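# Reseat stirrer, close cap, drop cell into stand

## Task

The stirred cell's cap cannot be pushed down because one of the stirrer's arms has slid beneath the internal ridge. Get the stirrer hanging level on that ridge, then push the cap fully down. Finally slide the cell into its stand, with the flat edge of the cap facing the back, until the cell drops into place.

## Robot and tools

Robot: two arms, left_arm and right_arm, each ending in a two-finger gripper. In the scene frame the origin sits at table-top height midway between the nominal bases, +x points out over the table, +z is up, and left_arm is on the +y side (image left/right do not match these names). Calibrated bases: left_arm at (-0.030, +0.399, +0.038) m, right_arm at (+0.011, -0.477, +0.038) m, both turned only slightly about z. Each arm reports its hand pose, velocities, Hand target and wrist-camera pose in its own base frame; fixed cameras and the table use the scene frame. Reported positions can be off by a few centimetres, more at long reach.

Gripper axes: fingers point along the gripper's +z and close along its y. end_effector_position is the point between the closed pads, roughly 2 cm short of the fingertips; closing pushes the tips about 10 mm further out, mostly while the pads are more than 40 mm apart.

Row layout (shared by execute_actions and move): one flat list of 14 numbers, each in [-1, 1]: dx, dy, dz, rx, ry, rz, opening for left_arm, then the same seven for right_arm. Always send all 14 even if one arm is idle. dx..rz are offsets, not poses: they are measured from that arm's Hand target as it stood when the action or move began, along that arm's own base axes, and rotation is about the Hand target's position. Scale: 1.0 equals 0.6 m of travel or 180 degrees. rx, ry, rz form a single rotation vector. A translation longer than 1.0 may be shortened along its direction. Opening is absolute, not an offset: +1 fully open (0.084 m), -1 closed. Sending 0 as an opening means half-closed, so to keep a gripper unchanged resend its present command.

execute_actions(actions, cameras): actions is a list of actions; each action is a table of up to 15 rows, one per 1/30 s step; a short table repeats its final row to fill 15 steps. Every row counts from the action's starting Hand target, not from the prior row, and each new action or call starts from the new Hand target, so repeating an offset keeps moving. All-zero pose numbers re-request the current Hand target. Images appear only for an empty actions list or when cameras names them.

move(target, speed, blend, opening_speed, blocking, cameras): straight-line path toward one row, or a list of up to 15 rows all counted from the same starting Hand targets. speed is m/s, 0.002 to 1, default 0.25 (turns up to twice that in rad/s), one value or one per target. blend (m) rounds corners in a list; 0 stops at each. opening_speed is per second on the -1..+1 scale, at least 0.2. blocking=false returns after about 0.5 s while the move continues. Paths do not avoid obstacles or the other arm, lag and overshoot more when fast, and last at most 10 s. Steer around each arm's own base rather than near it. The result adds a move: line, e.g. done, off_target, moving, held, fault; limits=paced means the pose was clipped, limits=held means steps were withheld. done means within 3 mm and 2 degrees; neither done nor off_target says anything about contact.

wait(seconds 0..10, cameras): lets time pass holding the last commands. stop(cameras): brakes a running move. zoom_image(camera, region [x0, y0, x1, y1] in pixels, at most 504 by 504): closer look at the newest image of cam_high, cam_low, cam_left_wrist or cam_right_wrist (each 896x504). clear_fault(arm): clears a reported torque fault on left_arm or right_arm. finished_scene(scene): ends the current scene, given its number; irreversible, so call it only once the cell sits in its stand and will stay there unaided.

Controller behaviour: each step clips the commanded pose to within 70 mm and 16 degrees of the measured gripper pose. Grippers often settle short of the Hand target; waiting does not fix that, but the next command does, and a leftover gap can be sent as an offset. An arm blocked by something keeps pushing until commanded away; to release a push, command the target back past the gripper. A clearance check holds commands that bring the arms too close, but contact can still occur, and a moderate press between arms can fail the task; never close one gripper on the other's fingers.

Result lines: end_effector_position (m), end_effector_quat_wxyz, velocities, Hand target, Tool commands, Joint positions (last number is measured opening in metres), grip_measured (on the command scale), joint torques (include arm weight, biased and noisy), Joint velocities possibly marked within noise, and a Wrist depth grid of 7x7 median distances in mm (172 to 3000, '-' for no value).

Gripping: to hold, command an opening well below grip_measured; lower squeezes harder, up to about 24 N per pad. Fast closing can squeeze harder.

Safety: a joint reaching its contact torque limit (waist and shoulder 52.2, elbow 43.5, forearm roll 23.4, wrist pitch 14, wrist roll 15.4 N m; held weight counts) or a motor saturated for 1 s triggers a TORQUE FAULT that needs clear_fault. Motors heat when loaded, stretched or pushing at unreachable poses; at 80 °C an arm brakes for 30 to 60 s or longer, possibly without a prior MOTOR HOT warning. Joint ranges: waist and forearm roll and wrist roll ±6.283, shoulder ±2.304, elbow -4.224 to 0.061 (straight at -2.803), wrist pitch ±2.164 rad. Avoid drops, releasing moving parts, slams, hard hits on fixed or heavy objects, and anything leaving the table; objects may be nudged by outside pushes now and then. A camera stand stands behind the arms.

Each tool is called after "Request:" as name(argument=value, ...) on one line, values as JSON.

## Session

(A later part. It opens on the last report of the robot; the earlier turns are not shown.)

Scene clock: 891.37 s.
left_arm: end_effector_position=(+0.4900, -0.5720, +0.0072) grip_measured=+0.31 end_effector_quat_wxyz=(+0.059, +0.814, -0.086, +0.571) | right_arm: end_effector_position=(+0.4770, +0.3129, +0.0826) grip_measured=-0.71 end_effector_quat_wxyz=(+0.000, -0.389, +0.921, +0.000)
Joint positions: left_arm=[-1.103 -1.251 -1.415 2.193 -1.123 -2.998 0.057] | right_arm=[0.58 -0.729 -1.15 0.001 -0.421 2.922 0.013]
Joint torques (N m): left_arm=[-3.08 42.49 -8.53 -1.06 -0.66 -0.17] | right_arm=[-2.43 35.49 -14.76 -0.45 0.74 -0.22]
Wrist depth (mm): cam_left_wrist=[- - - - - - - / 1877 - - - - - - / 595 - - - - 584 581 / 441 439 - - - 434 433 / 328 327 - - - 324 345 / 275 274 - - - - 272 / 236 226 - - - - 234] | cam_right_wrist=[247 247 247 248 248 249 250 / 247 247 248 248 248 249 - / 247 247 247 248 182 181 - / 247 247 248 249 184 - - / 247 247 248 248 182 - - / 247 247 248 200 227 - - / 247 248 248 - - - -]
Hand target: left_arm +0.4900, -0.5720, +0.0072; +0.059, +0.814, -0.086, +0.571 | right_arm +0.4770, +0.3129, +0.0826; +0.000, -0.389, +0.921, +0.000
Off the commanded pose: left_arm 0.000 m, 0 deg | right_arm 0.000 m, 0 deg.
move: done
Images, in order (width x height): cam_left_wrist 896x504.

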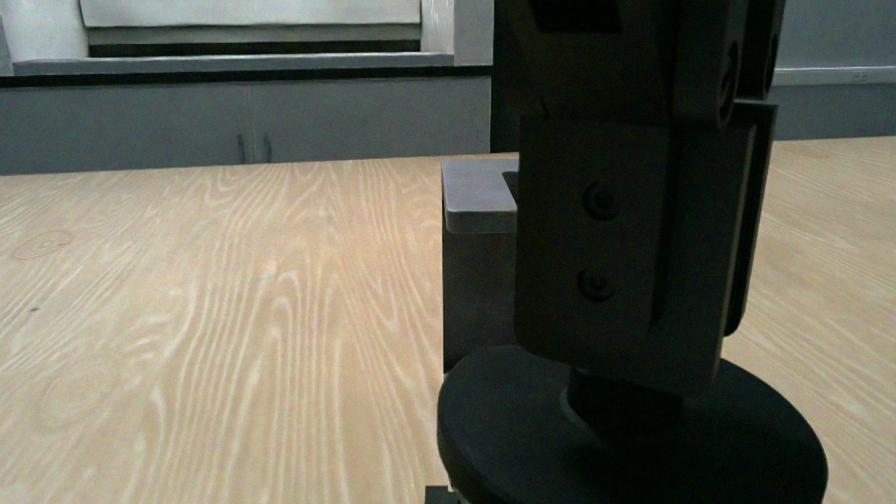

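Request:
move(target=[0,0,0,0,0,0,0.1,0,0,-0.006,0,0,0,-0.9], speed=0.02)

Request:
move(target=[0,0,0,0,0,0,0.1,0,0,-0.004,0,0,0,-0.9], speed=0.02, cameras=["cam_left_wrist","cam_low"])

Request:
zoom_image(camera="cam_low", region=[370, 180, 470, 300])

Scene clock: 895.67 s.
left_arm: end_effector_position=(+0.4900, -0.5720, +0.0072) grip_measured=+0.31 end_effector_quat_wxyz=(+0.059, +0.814, -0.086, +0.571) | right_arm: end_effector_position=(+0.4771, +0.3131, +0.0793) grip_measured=-0.71 end_effector_quat_wxyz=(+0.000, -0.389, +0.921, +0.000)
Joint positions: left_arm=[-1.103 -1.251 -1.415 2.193 -1.123 -2.998 0.057] | right_arm=[0.58 -0.736 -1.151 0.001 -0.415 2.921 0.013]
Joint torques (N m): left_arm=[-1.21 43.06 -5.91 -2.64 -0.82 -0.58] | right_arm=[-11.2 9.45 0.48 -2.27 -0.15 -0.26]
Wrist depth (mm): cam_left_wrist=[- - - - - - - / 1877 - - - - - - / 596 - - - - 657 582 / 441 440 - - - 435 433 / 328 327 - - - 324 345 / 275 274 - - - - 272 / 237 236 - - - - 234] | cam_right_wrist=[244 244 245 245 245 246 246 / 244 244 245 245 245 246 - / 244 244 244 245 179 246 - / 244 244 245 245 182 - - / 244 245 245 245 180 - - / 244 244 245 199 224 - - / 244 244 245 - - - -]
Hand target: left_arm +0.4900, -0.5720, +0.0072; +0.059, +0.814, -0.086, +0.571 | right_arm +0.4770, +0.3129, +0.0790; +0.000, -0.389, +0.921, +0.000
Off the commanded pose: left_arm 0.000 m, 0 deg | right_arm 0.000 m, 0 deg.
move: done

Scene clock: 896.37 s.
left_arm: end_effector_position=(+0.4900, -0.5720, +0.0072) grip_measured=+0.31 end_effector_quat_wxyz=(+0.059, +0.814, -0.086, +0.571) | right_arm: end_effector_position=(+0.4772, +0.3131, +0.0771) grip_measured=-0.71 end_effector_quat_wxyz=(+0.000, -0.389, +0.921, +0.000)
Joint positions: left_arm=[-1.103 -1.251 -1.415 2.193 -1.123 -2.998 0.057] | right_arm=[0.58 -0.74 -1.151 0.001 -0.411 2.921 0.013]
Joint torques (N m): left_arm=[-3.19 41.71 -5.69 -2.89 -1.04 -0.46] | right_arm=[-11.88 5.68 0.21 -3.08 0.92 -0.21]
Wrist depth (mm): cam_left_wrist=[- - - - - - - / - - - - - - - / 594 - - - - 657 579 / 440 440 - - - 434 434 / 328 327 - - - 324 344 / 275 275 - - - 287 272 / 237 236 - - - - 234] | cam_right_wrist=[241 242 242 243 243 244 244 / 242 242 242 243 243 244 - / 242 242 243 243 177 - - / 242 242 243 243 180 - - / 242 242 242 243 177 - - / 242 242 243 243 221 - - / 242 243 243 - - - -]
Hand target: left_arm +0.4900, -0.5720, +0.0072; +0.059, +0.814, -0.086, +0.571 | right_arm +0.4770, +0.3129, +0.0766; +0.000, -0.389, +0.921, +0.000
Off the commanded pose: left_arm 0.000 m, 0 deg | right_arm 0.001 m, 0 deg.
move: done
Images, in order (width x height): cam_low 896x504, cam_left_wrist 896x504.

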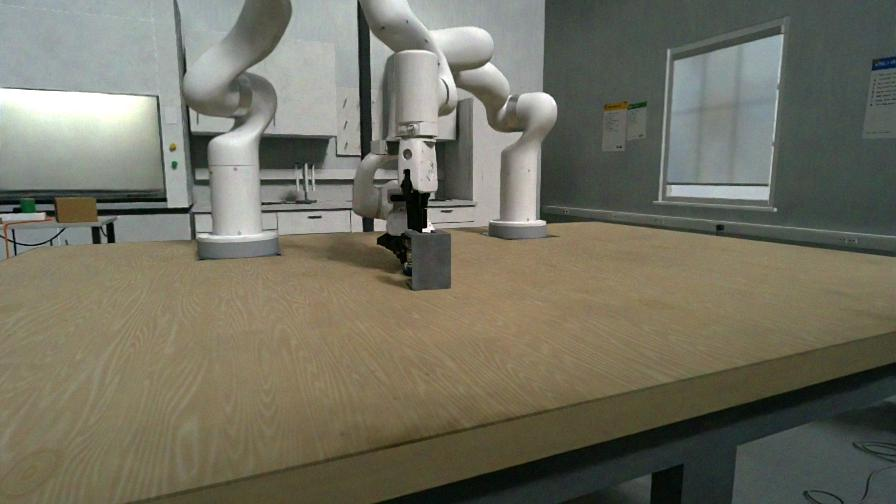

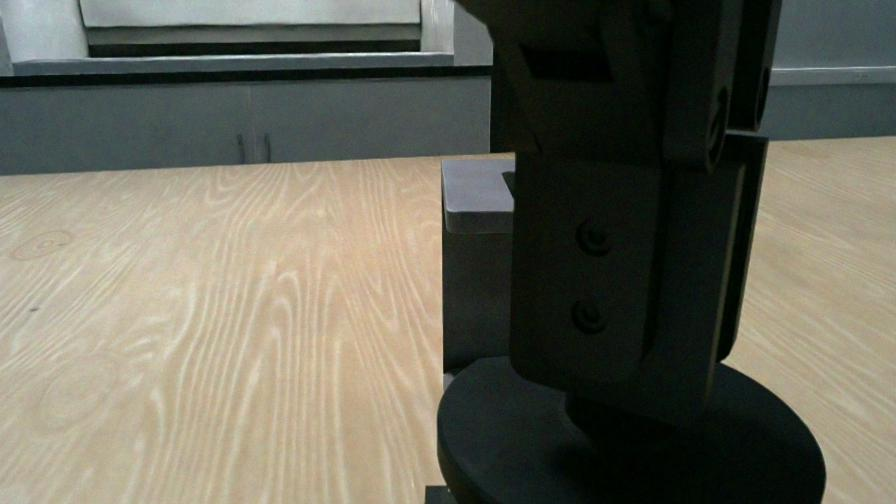

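Scaled by 4.200 from the camera's 896x504 image, which has a finer 1280x720 frame.

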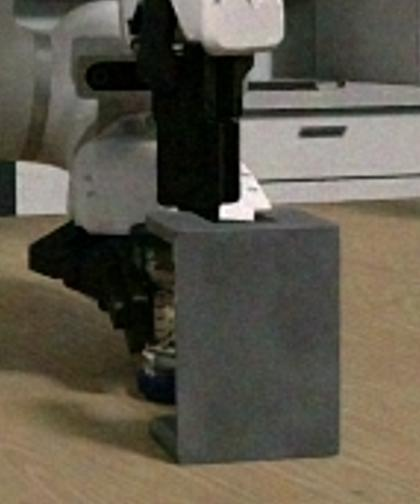

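Request:
move(target=[0,0,0,0,0,0,0.1,0,0,0.004,0,0,0,-0.9], speed=0.03)

Request:
move(target=[[0,0,0,0,0,0,0.1,0,0,0,0,0,0,-0.3],[0,0,0,0,0,0,0.1,0,0,0.05,0,0,0,-0.3],[0,0,0,0,0,0,0.1,0,0.06,0.2,0,0,0,-0.3]], speed=[0.05,0.05,0.2], opening_speed=0.5, cameras=["cam_left_wrist","cam_right_wrist"])

Scene clock: 903.80 s.
left_arm: end_effector_position=(+0.4900, -0.5720, +0.0072) grip_measured=+0.31 end_effector_quat_wxyz=(+0.059, +0.814, -0.086, +0.571) | right_arm: end_effector_position=(+0.4769, +0.3128, +0.0788) grip_measured=-0.71 end_effector_quat_wxyz=(-0.001, -0.389, +0.921, +0.000)
Joint positions: left_arm=[-1.103 -1.251 -1.415 2.193 -1.123 -2.998 0.057] | right_arm=[0.58 -0.736 -1.15 0.001 -0.415 2.921 0.013]
Joint torques (N m): left_arm=[1.91 40.7 -7.82 -1.94 -0.65 -0.25] | right_arm=[-0.23 46.37 -14.07 -0.25 -0.36 -0.04]
Wrist depth (mm): cam_left_wrist=[- - - - - - - / 1872 - - - - - - / 596 - - - - 583 581 / 440 440 - - - 435 433 / 328 327 - - - 325 345 / 275 274 - - - - 272 / 237 226 - - - - 234] | cam_right_wrist=[243 243 244 244 245 245 246 / 243 244 244 244 245 245 - / 243 243 244 244 178 245 - / 243 243 244 244 181 - - / 243 243 244 244 179 - - / 243 244 244 244 223 - - / 243 244 244 - - - -]
Hand target: left_arm +0.4900, -0.5720, +0.0072; +0.059, +0.814, -0.086, +0.571 | right_arm +0.4770, +0.3129, +0.0790; +0.000, -0.389, +0.921, +0.000
Off the commanded pose: left_arm 0.000 m, 0 deg | right_arm 0.000 m, 0 deg.
move: done

Scene clock: 906.97 s.
left_arm: end_effector_position=(+0.4900, -0.5720, +0.0072) grip_measured=+0.31 end_effector_quat_wxyz=(+0.059, +0.814, -0.086, +0.571) | right_arm: end_effector_position=(+0.4770, +0.3489, +0.1990) grip_measured=-0.32 end_effector_quat_wxyz=(+0.000, -0.389, +0.921, +0.000)
Joint positions: left_arm=[-1.103 -1.251 -1.415 2.193 -1.123 -2.998 0.057] | right_arm=[0.631 -0.578 -1.232 0.001 -0.654 2.973 0.03]
Joint torques (N m): left_arm=[-2.15 42.77 -12.36 0.15 -0.85 -0.05] | right_arm=[1.05 39.95 -17.17 0.21 -0.46 0.17]
Wrist depth (mm): cam_left_wrist=[2080 2439 2510 2465 2624 - - / 1872 1946 2020 2093 2717 - - / 1872 666 665 236 248 582 581 / 440 439 437 263 264 434 433 / 327 348 326 272 - 345 344 / 275 274 - - - - 272 / 236 226 - - - - 234] | cam_right_wrist=[363 362 363 363 364 365 229 / 362 362 363 363 364 257 225 / 362 362 363 364 271 256 235 / 362 363 363 310 276 261 365 / 362 363 363 281 281 279 366 / 363 358 363 282 303 365 366 / 362 265 363 364 364 365 366]
Hand target: left_arm +0.4900, -0.5720, +0.0072; +0.059, +0.814, -0.086, +0.571 | right_arm +0.4770, +0.3489, +0.1990; +0.000, -0.389, +0.921, +0.000
Off the commanded pose: left_arm 0.000 m, 0 deg | right_arm 0.000 m, 0 deg.
move: done
Images, in order (width x height): cam_left_wrist 896x504, cam_right_wrist 896x504.

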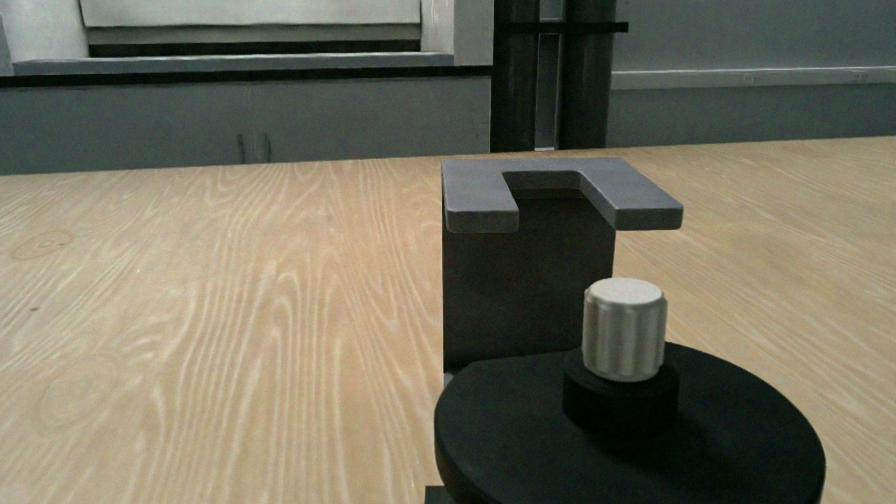

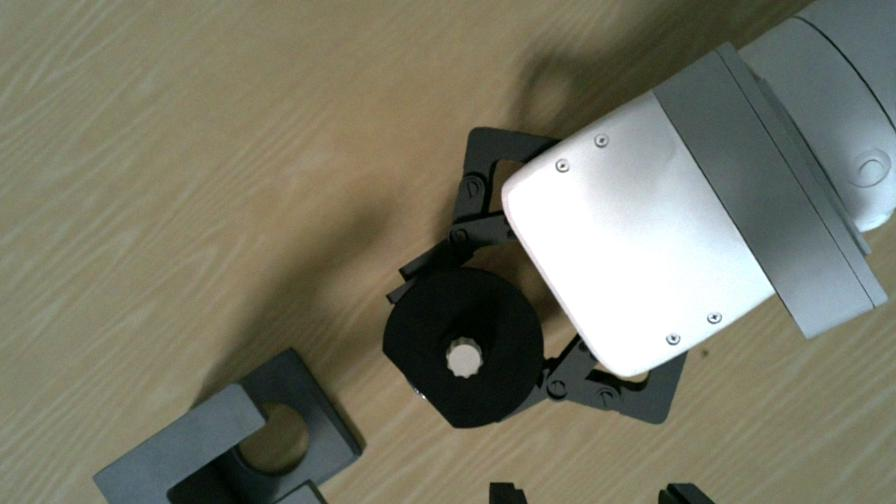

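Request:
zoom_image(camera="cam_right_wrist", region=[180, 240, 580, 504])

Scaled by 1.260 from the camera's 896x504 image, which has a finer 1280x720 frame.

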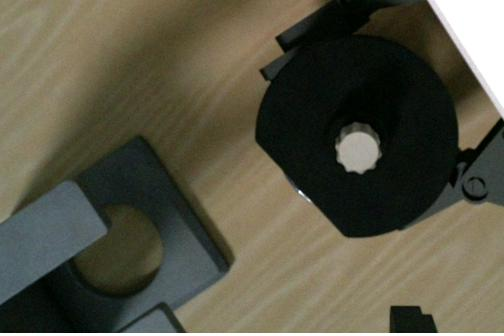

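Request:
move(target=[[0,0,0,0,0,0,0.1,0,-0.06,-0.14,0,0,0,-0.3],[0,0,0,0,0,0,0.1,0,-0.06,-0.1995,0,0,0,-0.3]], speed=[0.2,0.08])

Request:
move(target=[[0,0,0,0,0,0,0.1,0,0,0,0,0,0,-1],[0,0,0,0,0,0,0.1,0,0,0,0,0,-0.0525,-1]], speed=0.1, opening_speed=1, cameras=["cam_left_wrist"])

Scene clock: 928.90 s.
left_arm: end_effector_position=(+0.4900, -0.5720, +0.0072) grip_measured=+0.31 end_effector_quat_wxyz=(+0.059, +0.814, -0.086, +0.571) | right_arm: end_effector_position=(+0.4770, +0.3129, +0.0793) grip_measured=-0.32 end_effector_quat_wxyz=(+0.000, -0.389, +0.921, +0.000)
Joint positions: left_arm=[-1.103 -1.251 -1.415 2.193 -1.123 -2.998 0.057] | right_arm=[0.58 -0.736 -1.15 0.001 -0.416 2.921 0.03]
Joint torques (N m): left_arm=[-2.69 43.95 -12.3 0.22 -1.05 0.02] | right_arm=[0.3 38.51 -13.93 0.24 0.02 -0.06]
Wrist depth (mm): cam_left_wrist=[- 2439 - - - - - / - 1951 - - - - - / 595 - - - - 655 581 / 441 - - - - - 433 / 328 326 - - - 324 345 / 274 274 - - - 287 271 / 236 226 - - - - 234] | cam_right_wrist=[243 244 244 245 245 246 246 / 244 244 245 245 245 246 - / 243 244 244 245 179 246 - / 244 244 245 245 182 - - / 244 244 244 245 179 - - / 244 244 245 245 223 - - / 243 244 244 - - - -]
Hand target: left_arm +0.4900, -0.5720, +0.0072; +0.059, +0.814, -0.086, +0.571 | right_arm +0.4770, +0.3129, +0.0793; +0.000, -0.389, +0.921, +0.000
Off the commanded pose: left_arm 0.000 m, 0 deg | right_arm 0.000 m, 0 deg.
move: done

Scene clock: 931.03 s.
left_arm: end_effector_position=(+0.4900, -0.5720, +0.0072) grip_measured=+0.31 end_effector_quat_wxyz=(+0.059, +0.814, -0.086, +0.571) | right_arm: end_effector_position=(+0.4770, +0.3129, +0.0793) grip_measured=-0.70 end_effector_quat_wxyz=(+0.000, -0.312, +0.950, +0.000)
Joint positions: left_arm=[-1.103 -1.251 -1.415 2.193 -1.123 -2.998 0.057] | right_arm=[0.58 -0.736 -1.15 0.001 -0.416 3.086 0.013]
Joint torques (N m): left_arm=[-1.98 44.44 -9.98 -0.55 -0.88 -0.07] | right_arm=[1.03 41.15 -12.4 -0.26 -0.01 0.06]
Wrist depth (mm): cam_left_wrist=[- 2457 - - - - - / 1862 1957 - - - - - / 595 - - - - 656 581 / 440 439 - - - 434 433 / 327 327 - - - 346 345 / 274 274 - - - 287 272 / 237 226 - - - - 234] | cam_right_wrist=[243 244 244 245 245 245 - / 244 244 244 245 245 - - / 244 244 245 245 176 - - / 243 244 245 245 180 - - / 244 244 244 245 178 - - / 244 244 245 245 227 - - / 243 244 244 - - - -]
Hand target: left_arm +0.4900, -0.5720, +0.0072; +0.059, +0.814, -0.086, +0.571 | right_arm +0.4770, +0.3129, +0.0793; +0.000, -0.312, +0.950, +0.000
Off the commanded pose: left_arm 0.000 m, 0 deg | right_arm 0.000 m, 0 deg.
move: done
Images, in order (width x height): cam_left_wrist 896x504.

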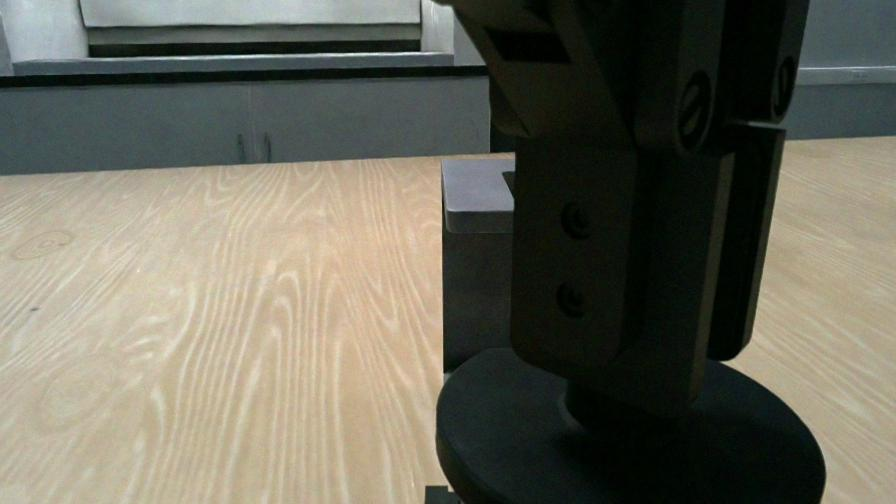

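Request:
move(target=[[0,0,0,0,0,0,0.1,0,0,0,0,0,0,-0.3],[0,0,0,0,0,0,0.1,0,0,0.05,0,0,0,-0.3],[0,0,0,0,0,0,0.1,0,0.06,0.2,0,0,0,-0.3]], speed=[0.05,0.08,0.25], opening_speed=1, cameras=["cam_right_wrist"])

Request:
zoom_image(camera="cam_right_wrist", region=[180, 240, 580, 504])

Scene clock: 939.53 s.
left_arm: end_effector_position=(+0.4900, -0.5720, +0.0072) grip_measured=+0.31 end_effector_quat_wxyz=(+0.059, +0.814, -0.086, +0.571) | right_arm: end_effector_position=(+0.4770, +0.3489, +0.1993) grip_measured=-0.32 end_effector_quat_wxyz=(+0.000, -0.312, +0.950, +0.000)
Joint positions: left_arm=[-1.103 -1.251 -1.415 2.193 -1.123 -2.998 0.057] | right_arm=[0.631 -0.578 -1.232 0.001 -0.655 3.138 0.03]
Joint torques (N m): left_arm=[-1.08 43.14 -12.52 -0.1 -0.73 -0.03] | right_arm=[3.47 41.99 -15.9 -0.77 -0.48 -0.03]
Wrist depth (mm): cam_left_wrist=[2044 2405 2519 2439 2614 - - / 1867 1946 2026 2093 2706 - - / 1882 667 664 236 248 583 581 / 440 439 437 263 265 433 432 / 328 349 347 272 - 346 344 / 274 274 - - - - 272 / 237 226 - - - - 234] | cam_right_wrist=[362 363 363 364 365 235 218 / 362 362 363 364 265 249 226 / 362 362 364 301 267 255 366 / 362 363 364 300 274 264 366 / 362 363 364 281 281 365 366 / 362 363 363 281 364 365 365 / 362 266 363 364 365 365 366]
Hand target: left_arm +0.4900, -0.5720, +0.0072; +0.059, +0.814, -0.086, +0.571 | right_arm +0.4770, +0.3489, +0.1993; +0.000, -0.312, +0.950, +0.000
Off the commanded pose: left_arm 0.000 m, 0 deg | right_arm 0.000 m, 0 deg.
move: done
Images, in order (width x height): cam_right_wrist 896x504.

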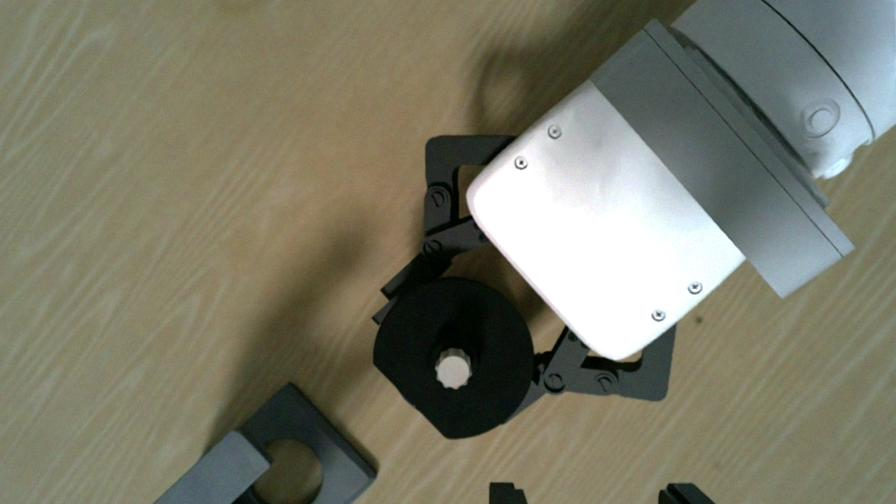

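Scaled by 1.260 from the camera's 896x504 image, which has a finer 1280x720 frame.

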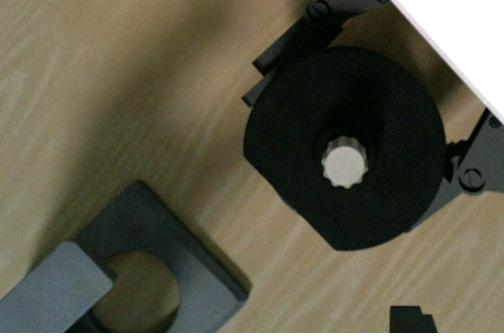

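Request:
move(target=[[0,0,0.0138,0,0,0,-0.1,0,0,0,0,0,0,-0.3],[-0.0028,-0.013,0.0138,0,0,0,-0.1,0,0,0,0,0,0,-0.3]], speed=0.03, cameras=["cam_left_wrist","cam_right_wrist","cam_low"])

Request:
zoom_image(camera="cam_low", region=[370, 180, 470, 300])

Scene clock: 951.40 s.
left_arm: end_effector_position=(+0.4883, -0.5798, +0.0155) grip_measured=+0.31 end_effector_quat_wxyz=(+0.059, +0.814, -0.086, +0.571) | right_arm: end_effector_position=(+0.4770, +0.3489, +0.1993) grip_measured=-0.32 end_effector_quat_wxyz=(+0.000, -0.312, +0.950, +0.000)
Joint positions: left_arm=[-1.111 -1.24 -1.423 2.176 -1.113 -2.979 0.057] | right_arm=[0.631 -0.578 -1.232 0.001 -0.655 3.138 0.03]
Joint torques (N m): left_arm=[-1.95 45.21 -13.35 -0.07 -1.43 -0.02] | right_arm=[0.86 40.7 -16.67 -0.02 -0.14 0.04]
Wrist depth (mm): cam_left_wrist=[2087 2422 2501 2381 2604 - - / 1877 1968 2002 2087 2717 - - / 1908 624 700 697 614 613 610 / 463 463 425 260 267 456 456 / 345 367 367 272 341 364 363 / 289 289 - - - - 286 / 249 238 - - - - 246] | cam_right_wrist=[361 362 364 364 365 223 213 / 362 363 364 364 256 240 223 / 362 362 364 285 260 248 365 / 363 362 363 286 267 259 366 / 362 363 363 273 273 365 366 / 363 363 363 273 365 365 366 / 362 266 364 364 365 365 366]
Hand target: left_arm +0.4883, -0.5798, +0.0155; +0.059, +0.814, -0.086, +0.571 | right_arm +0.4770, +0.3489, +0.1993; +0.000, -0.312, +0.950, +0.000
Off the commanded pose: left_arm 0.000 m, 0 deg | right_arm 0.000 m, 0 deg.
move: done
Images, in order (width x height): cam_low 896x504, cam_left_wrist 896x504, cam_right_wrist 896x504.

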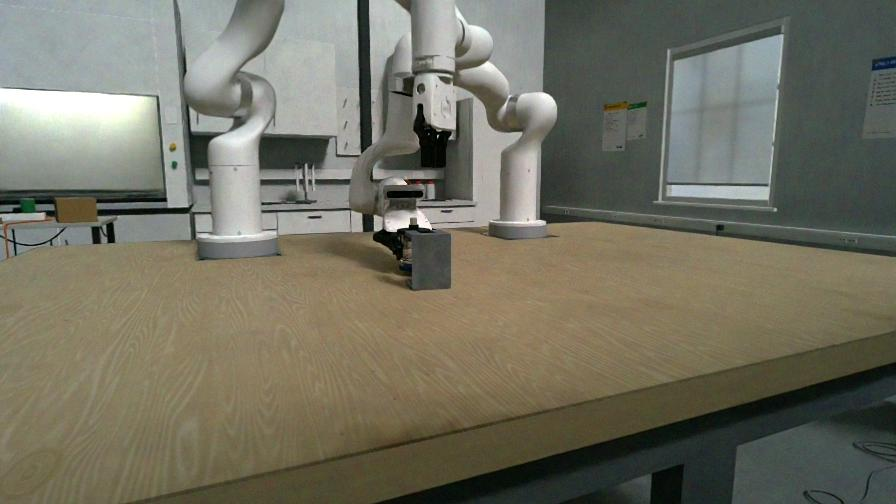

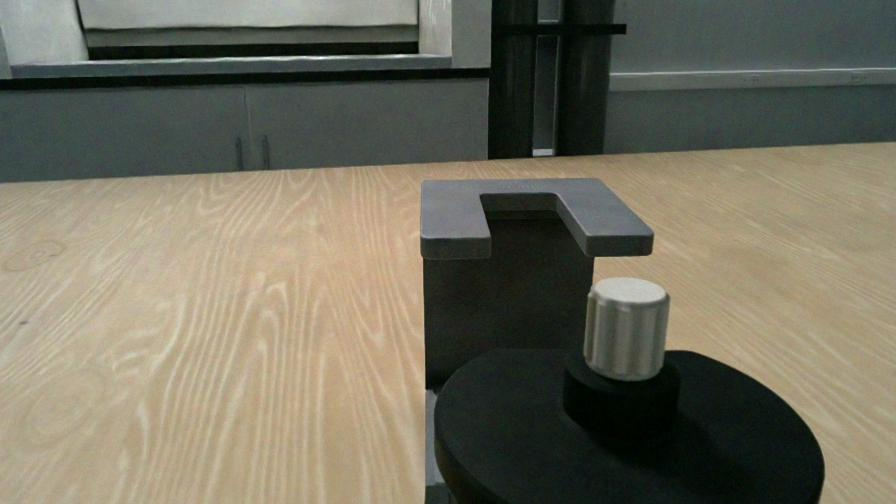

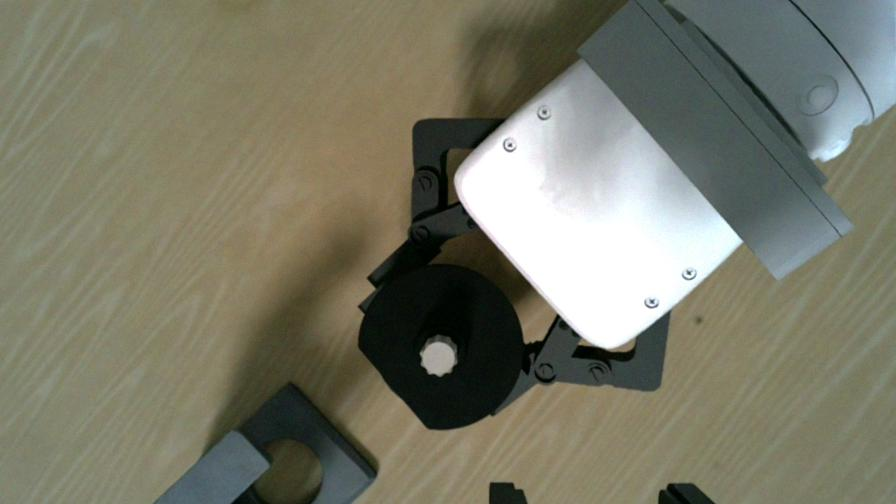

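Scaled by 4.200 from the camera's 896x504 image, which has a finer 1280x720 frame.

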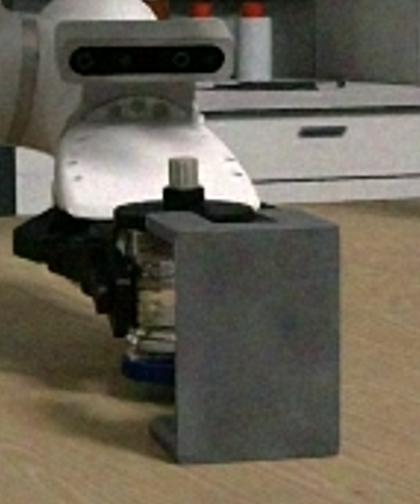

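Request:
move(target=[0,0,0,0,0,0,-0.1,0.13,-0.03,0.04,0,0,0,-0.3], speed=0.15, cameras=["cam_right_wrist"])

Request:
zoom_image(camera="cam_right_wrist", region=[240, 150, 640, 450])

Scene clock: 976.93 s.
left_arm: end_effector_position=(+0.4883, -0.5798, +0.0155) grip_measured=+0.31 end_effector_quat_wxyz=(+0.059, +0.814, -0.086, +0.571) | right_arm: end_effector_position=(+0.5550, +0.3309, +0.2233) grip_measured=-0.32 end_effector_quat_wxyz=(+0.000, -0.312, +0.950, +0.000)
Joint positions: left_arm=[-1.111 -1.24 -1.423 2.176 -1.113 -2.979 0.057] | right_arm=[0.537 -0.67 -1.439 0.001 -0.77 3.044 0.03]
Joint torques (N m): left_arm=[-2.25 44.49 -13.9 0.09 -1.6 -0.03] | right_arm=[1.98 42.81 -17.72 0.64 -0.33 -0.1]
Wrist depth (mm): cam_left_wrist=[2087 2405 2501 2389 2624 - - / 1888 1957 2020 2087 2727 - - / 1903 625 698 697 615 614 609 / 463 462 425 260 267 455 455 / 344 367 366 273 342 363 363 / 289 289 - - - - 286 / 249 238 - - - - 247] | cam_right_wrist=[384 386 386 388 315 283 270 / 385 386 387 387 314 289 278 / 385 386 387 388 297 297 389 / 386 386 386 388 298 318 389 / 385 386 387 387 388 389 389 / 386 386 290 383 389 389 390 / 386 386 290 387 388 389 390]
Hand target: left_arm +0.4883, -0.5798, +0.0155; +0.059, +0.814, -0.086, +0.571 | right_arm +0.5550, +0.3309, +0.2233; +0.000, -0.312, +0.950, +0.000
Off the commanded pose: left_arm 0.000 m, 0 deg | right_arm 0.000 m, 0 deg.
move: done
Images, in order (width x height): cam_right_wrist 896x504.

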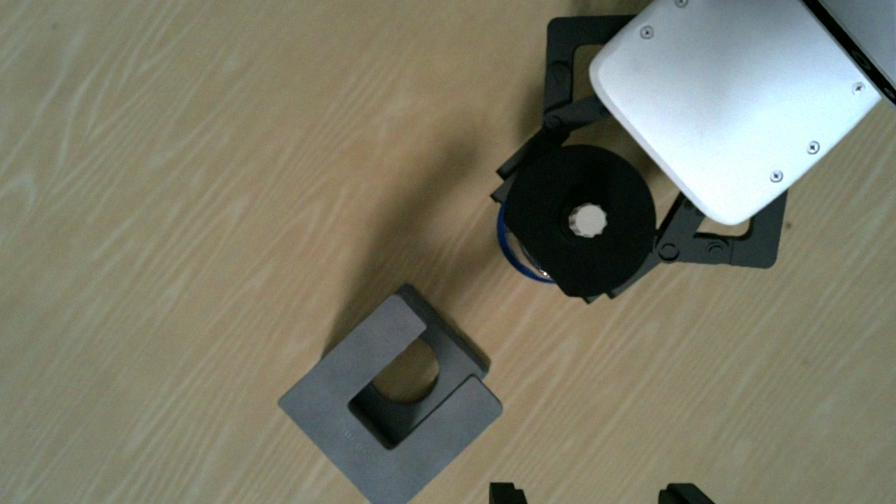

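Scaled by 1.260 from the camera's 896x504 image, which has a finer 1280x720 frame.

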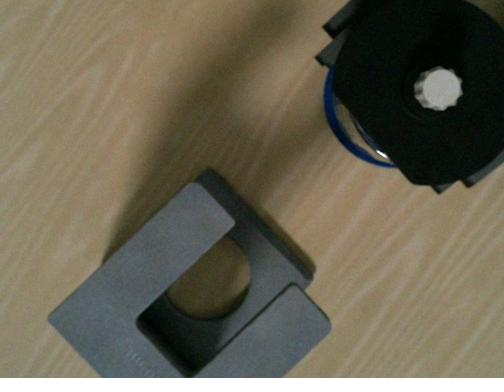

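Request:
move(target=[0.0627,-0.0095,0,0,0,0,-0.1,0,0,0,0,0,0,-0.3], speed=0.06, cameras=["cam_right_wrist","cam_left_wrist","cam_low"])

Request:
zoom_image(camera="cam_right_wrist", region=[240, 150, 640, 450])

Request:
zoom_image(camera="cam_low", region=[370, 180, 470, 300])

Scene clock: 994.53 s.
left_arm: end_effector_position=(+0.5259, -0.5855, +0.0155) grip_measured=+0.31 end_effector_quat_wxyz=(+0.059, +0.814, -0.086, +0.571) | right_arm: end_effector_position=(+0.5550, +0.3309, +0.2233) grip_measured=-0.32 end_effector_quat_wxyz=(+0.000, -0.312, +0.950, +0.000)
Joint positions: left_arm=[-1.061 -1.271 -1.503 2.208 -1.077 -2.942 0.057] | right_arm=[0.537 -0.67 -1.439 0.001 -0.77 3.044 0.03]
Joint torques (N m): left_arm=[0.04 45.52 -14.65 0.98 -1.65 0] | right_arm=[1.42 43.2 -17.05 0.8 -0.06 -0.26]
Wrist depth (mm): cam_left_wrist=[2087 2389 2465 2372 2566 2923 - / 1842 1903 1951 2050 2696 - - / 1862 1919 2008 696 693 613 609 / 463 462 - 195 202 457 455 / 345 367 343 - 235 363 363 / 289 289 - - - - 286 / 249 249 - - - - 236] | cam_right_wrist=[386 386 387 387 388 271 245 / 386 386 387 387 294 275 269 / 386 387 387 387 299 284 389 / 386 387 387 297 297 297 389 / 386 386 387 298 313 388 390 / 386 386 290 383 389 389 390 / 385 386 290 388 388 390 389]
Hand target: left_arm +0.5259, -0.5855, +0.0155; +0.059, +0.814, -0.086, +0.571 | right_arm +0.5550, +0.3309, +0.2233; +0.000, -0.312, +0.950, +0.000
Off the commanded pose: left_arm 0.000 m, 0 deg | right_arm 0.000 m, 0 deg.
move: done
Images, in order (width x height): cam_low 896x504, cam_left_wrist 896x504, cam_right_wrist 896x504.

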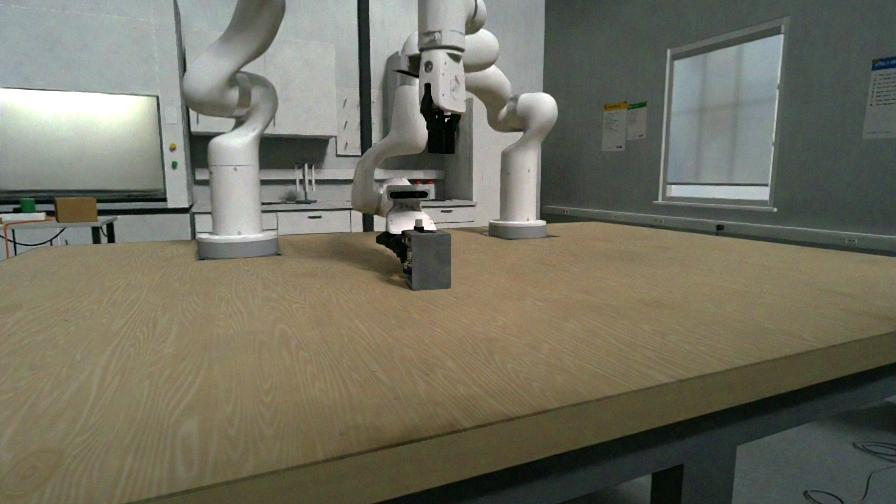

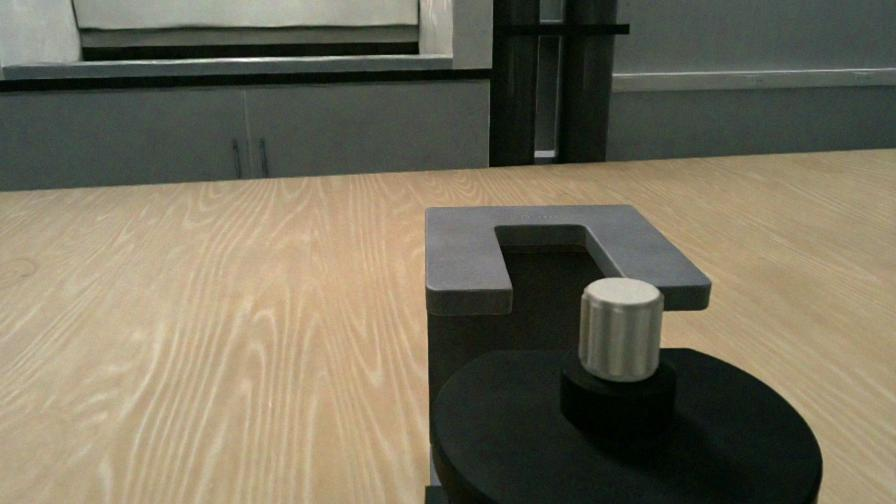

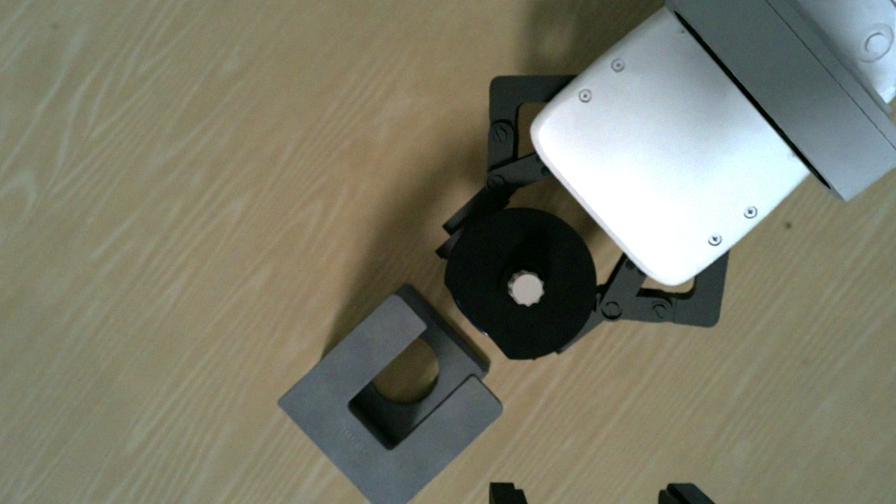

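Scaled by 1.260 from the camera's 896x504 image, which has a finer 1280x720 frame.

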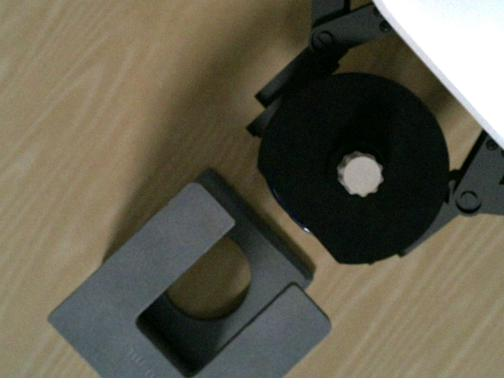

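Scaled by 4.200 from the camera's 896x504 image, which has a finer 1280x720 frame.

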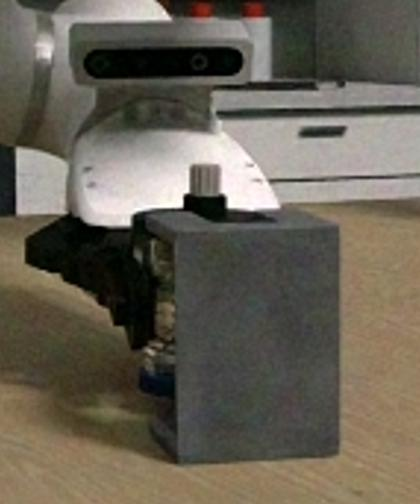

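Request:
move(target=[0.0652,-0.0142,0,0,0,0,-0.1,0,0,0,0,0,0,-0.3], speed=0.04, cameras=["cam_right_wrist","cam_left_wrist"])

Request:
zoom_image(camera="cam_right_wrist", region=[240, 150, 640, 450])

Scene clock: 1007.57 s.
left_arm: end_effector_position=(+0.5650, -0.5940, +0.0155) grip_measured=+0.31 end_effector_quat_wxyz=(+0.059, +0.814, -0.086, +0.571) | right_arm: end_effector_position=(+0.5550, +0.3309, +0.2233) grip_measured=-0.32 end_effector_quat_wxyz=(+0.000, -0.312, +0.950, +0.000)
Joint positions: left_arm=[-1.014 -1.313 -1.606 2.23 -1.03 -2.894 0.057] | right_arm=[0.537 -0.67 -1.439 0.001 -0.77 3.044 0.03]
Joint torques (N m): left_arm=[1 45.76 -15.01 0.38 -1.01 -0.07] | right_arm=[2.4 40.22 -17.71 0.66 -0.18 -0.11]
Wrist depth (mm): cam_left_wrist=[2112 2356 2439 2309 2547 2911 - / 1818 1872 1940 2014 2664 - - / 1847 1924 1951 2038 614 613 610 / 463 462 503 502 499 456 455 / 345 367 - - - 364 363 / 290 289 - - - - 286 / 249 248 - - - - 246] | cam_right_wrist=[385 386 386 387 388 249 233 / 385 386 387 387 279 259 243 / 386 385 387 316 282 270 389 / 386 386 387 307 290 283 390 / 385 386 386 297 304 389 390 / 386 386 289 297 388 389 389 / 386 387 291 387 389 390 389]
Hand target: left_arm +0.5650, -0.5940, +0.0155; +0.059, +0.814, -0.086, +0.571 | right_arm +0.5550, +0.3309, +0.2233; +0.000, -0.312, +0.950, +0.000
Off the commanded pose: left_arm 0.000 m, 0 deg | right_arm 0.000 m, 0 deg.
move: done
Images, in order (width x height): cam_left_wrist 896x504, cam_right_wrist 896x504.

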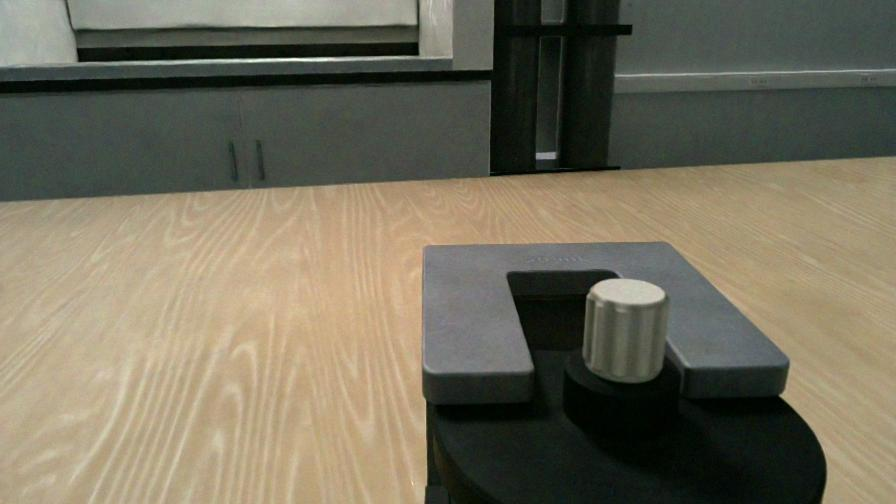

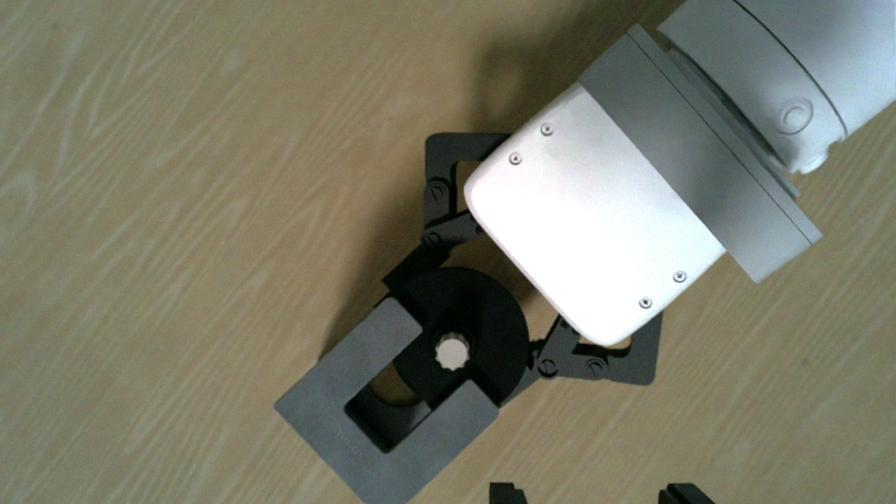

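Scaled by 1.260 from the camera's 896x504 image, which has a finer 1280x720 frame.

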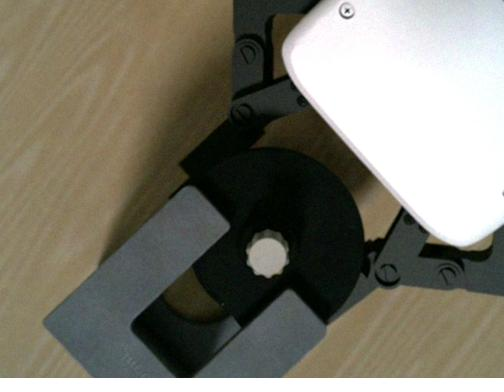

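Request:
move(target=[0.0409,-0.0076,0.0005,0,0,0,-0.1,0,0,0,0,0,0,-0.3], speed=0.03, cameras=["cam_right_wrist","cam_left_wrist","cam_low"])

Request:
zoom_image(camera="cam_right_wrist", region=[240, 150, 640, 450])

Request:
zoom_image(camera="cam_low", region=[370, 180, 470, 300])

Scene clock: 1026.90 s.
left_arm: end_effector_position=(+0.5895, -0.5986, +0.0158) grip_measured=+0.31 end_effector_quat_wxyz=(+0.059, +0.814, -0.086, +0.571) | right_arm: end_effector_position=(+0.5550, +0.3309, +0.2233) grip_measured=-0.32 end_effector_quat_wxyz=(+0.000, -0.312, +0.950, +0.000)
Joint positions: left_arm=[-0.986 -1.341 -1.674 2.24 -0.998 -2.863 0.057] | right_arm=[0.537 -0.67 -1.439 0.001 -0.77 3.044 0.03]
Joint torques (N m): left_arm=[0.54 48.24 -15.98 0.48 -1.52 -0.01] | right_arm=[0.41 44.13 -16.49 0.72 -0.24 -0.16]
Wrist depth (mm): cam_left_wrist=[2125 2333 2397 2302 2528 2828 - / 1772 1862 1914 1979 2624 - - / 1823 1903 1951 1991 2585 613 610 / 463 462 504 502 500 456 455 / 345 368 - - - 364 363 / 289 289 - - - - 286 / 249 249 - - - - 247] | cam_right_wrist=[385 386 387 387 387 241 225 / 385 386 386 387 272 240 233 / 386 386 387 292 273 252 390 / 385 386 387 296 280 289 390 / 386 386 387 297 289 389 389 / 385 386 289 296 313 389 390 / 386 386 290 388 389 389 389]
Hand target: left_arm +0.5896, -0.5986, +0.0158; +0.059, +0.814, -0.086, +0.571 | right_arm +0.5550, +0.3309, +0.2233; +0.000, -0.312, +0.950, +0.000
Off the commanded pose: left_arm 0.000 m, 0 deg | right_arm 0.000 m, 0 deg.
move: done
Images, in order (width x height): cam_low 896x504, cam_left_wrist 896x504, cam_right_wrist 896x504.

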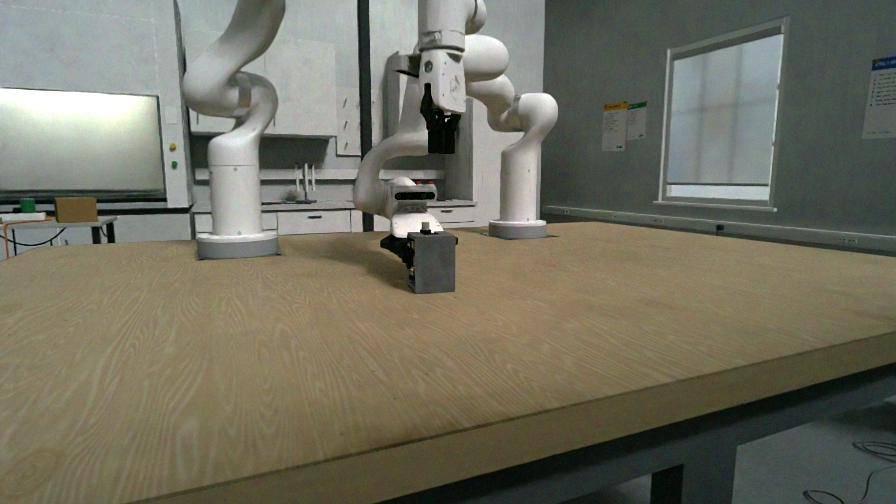

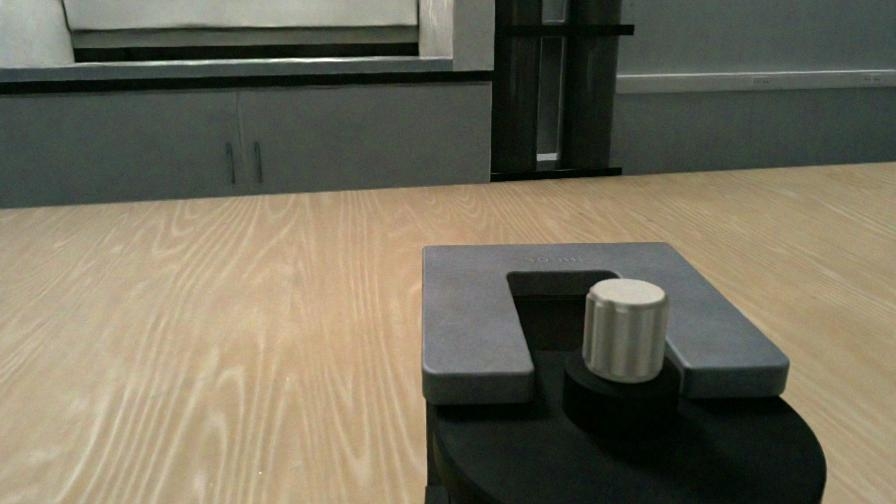

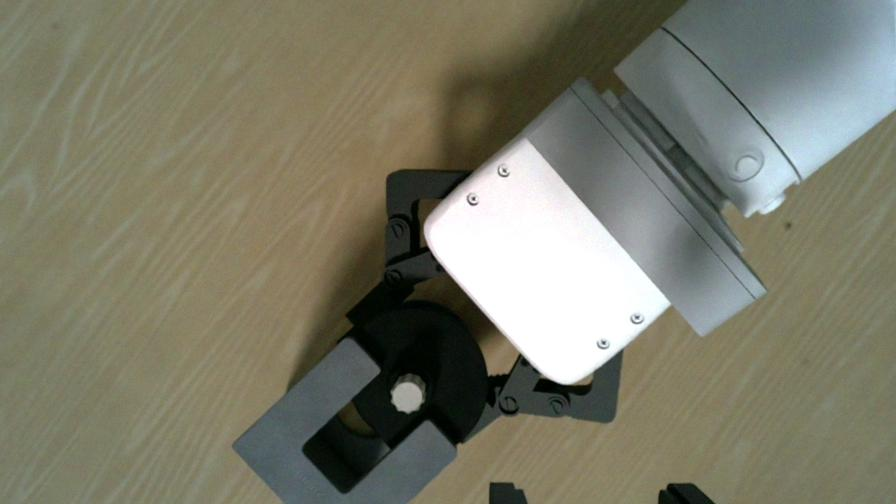

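Scaled by 1.260 from the camera's 896x504 image, which has a finer 1280x720 frame.

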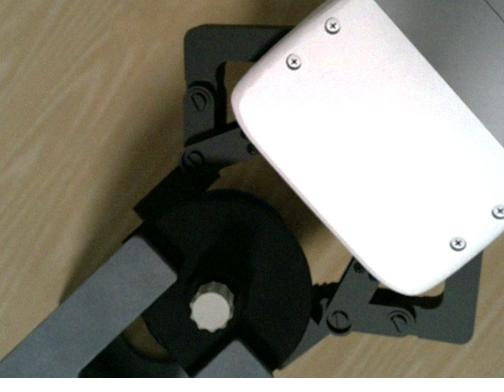

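Scaled by 4.200 from the camera's 896x504 image, which has a finer 1280x720 frame.

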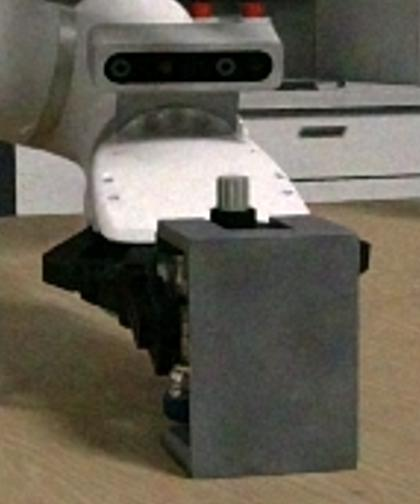

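Request:
zoom_image(camera="cam_left_wrist", region=[400, 230, 840, 504])

Request:
zoom_image(camera="cam_right_wrist", region=[300, 280, 520, 460])

Scaled by 1.145 from the camera's 896x504 image, which has a finer 1280x720 frame.

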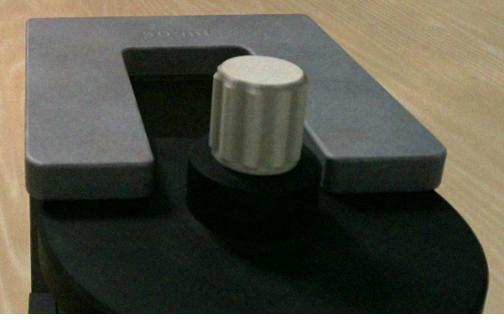

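Scaled by 2.291 from the camera's 896x504 image, which has a finer 1280x720 frame.

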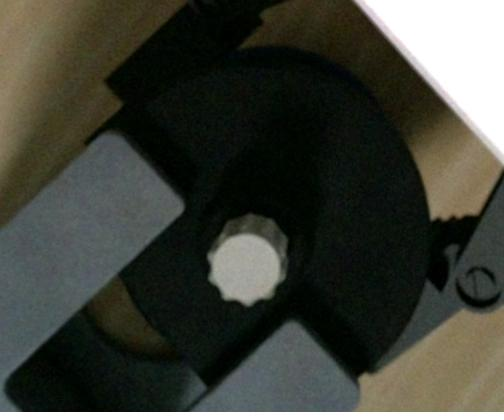

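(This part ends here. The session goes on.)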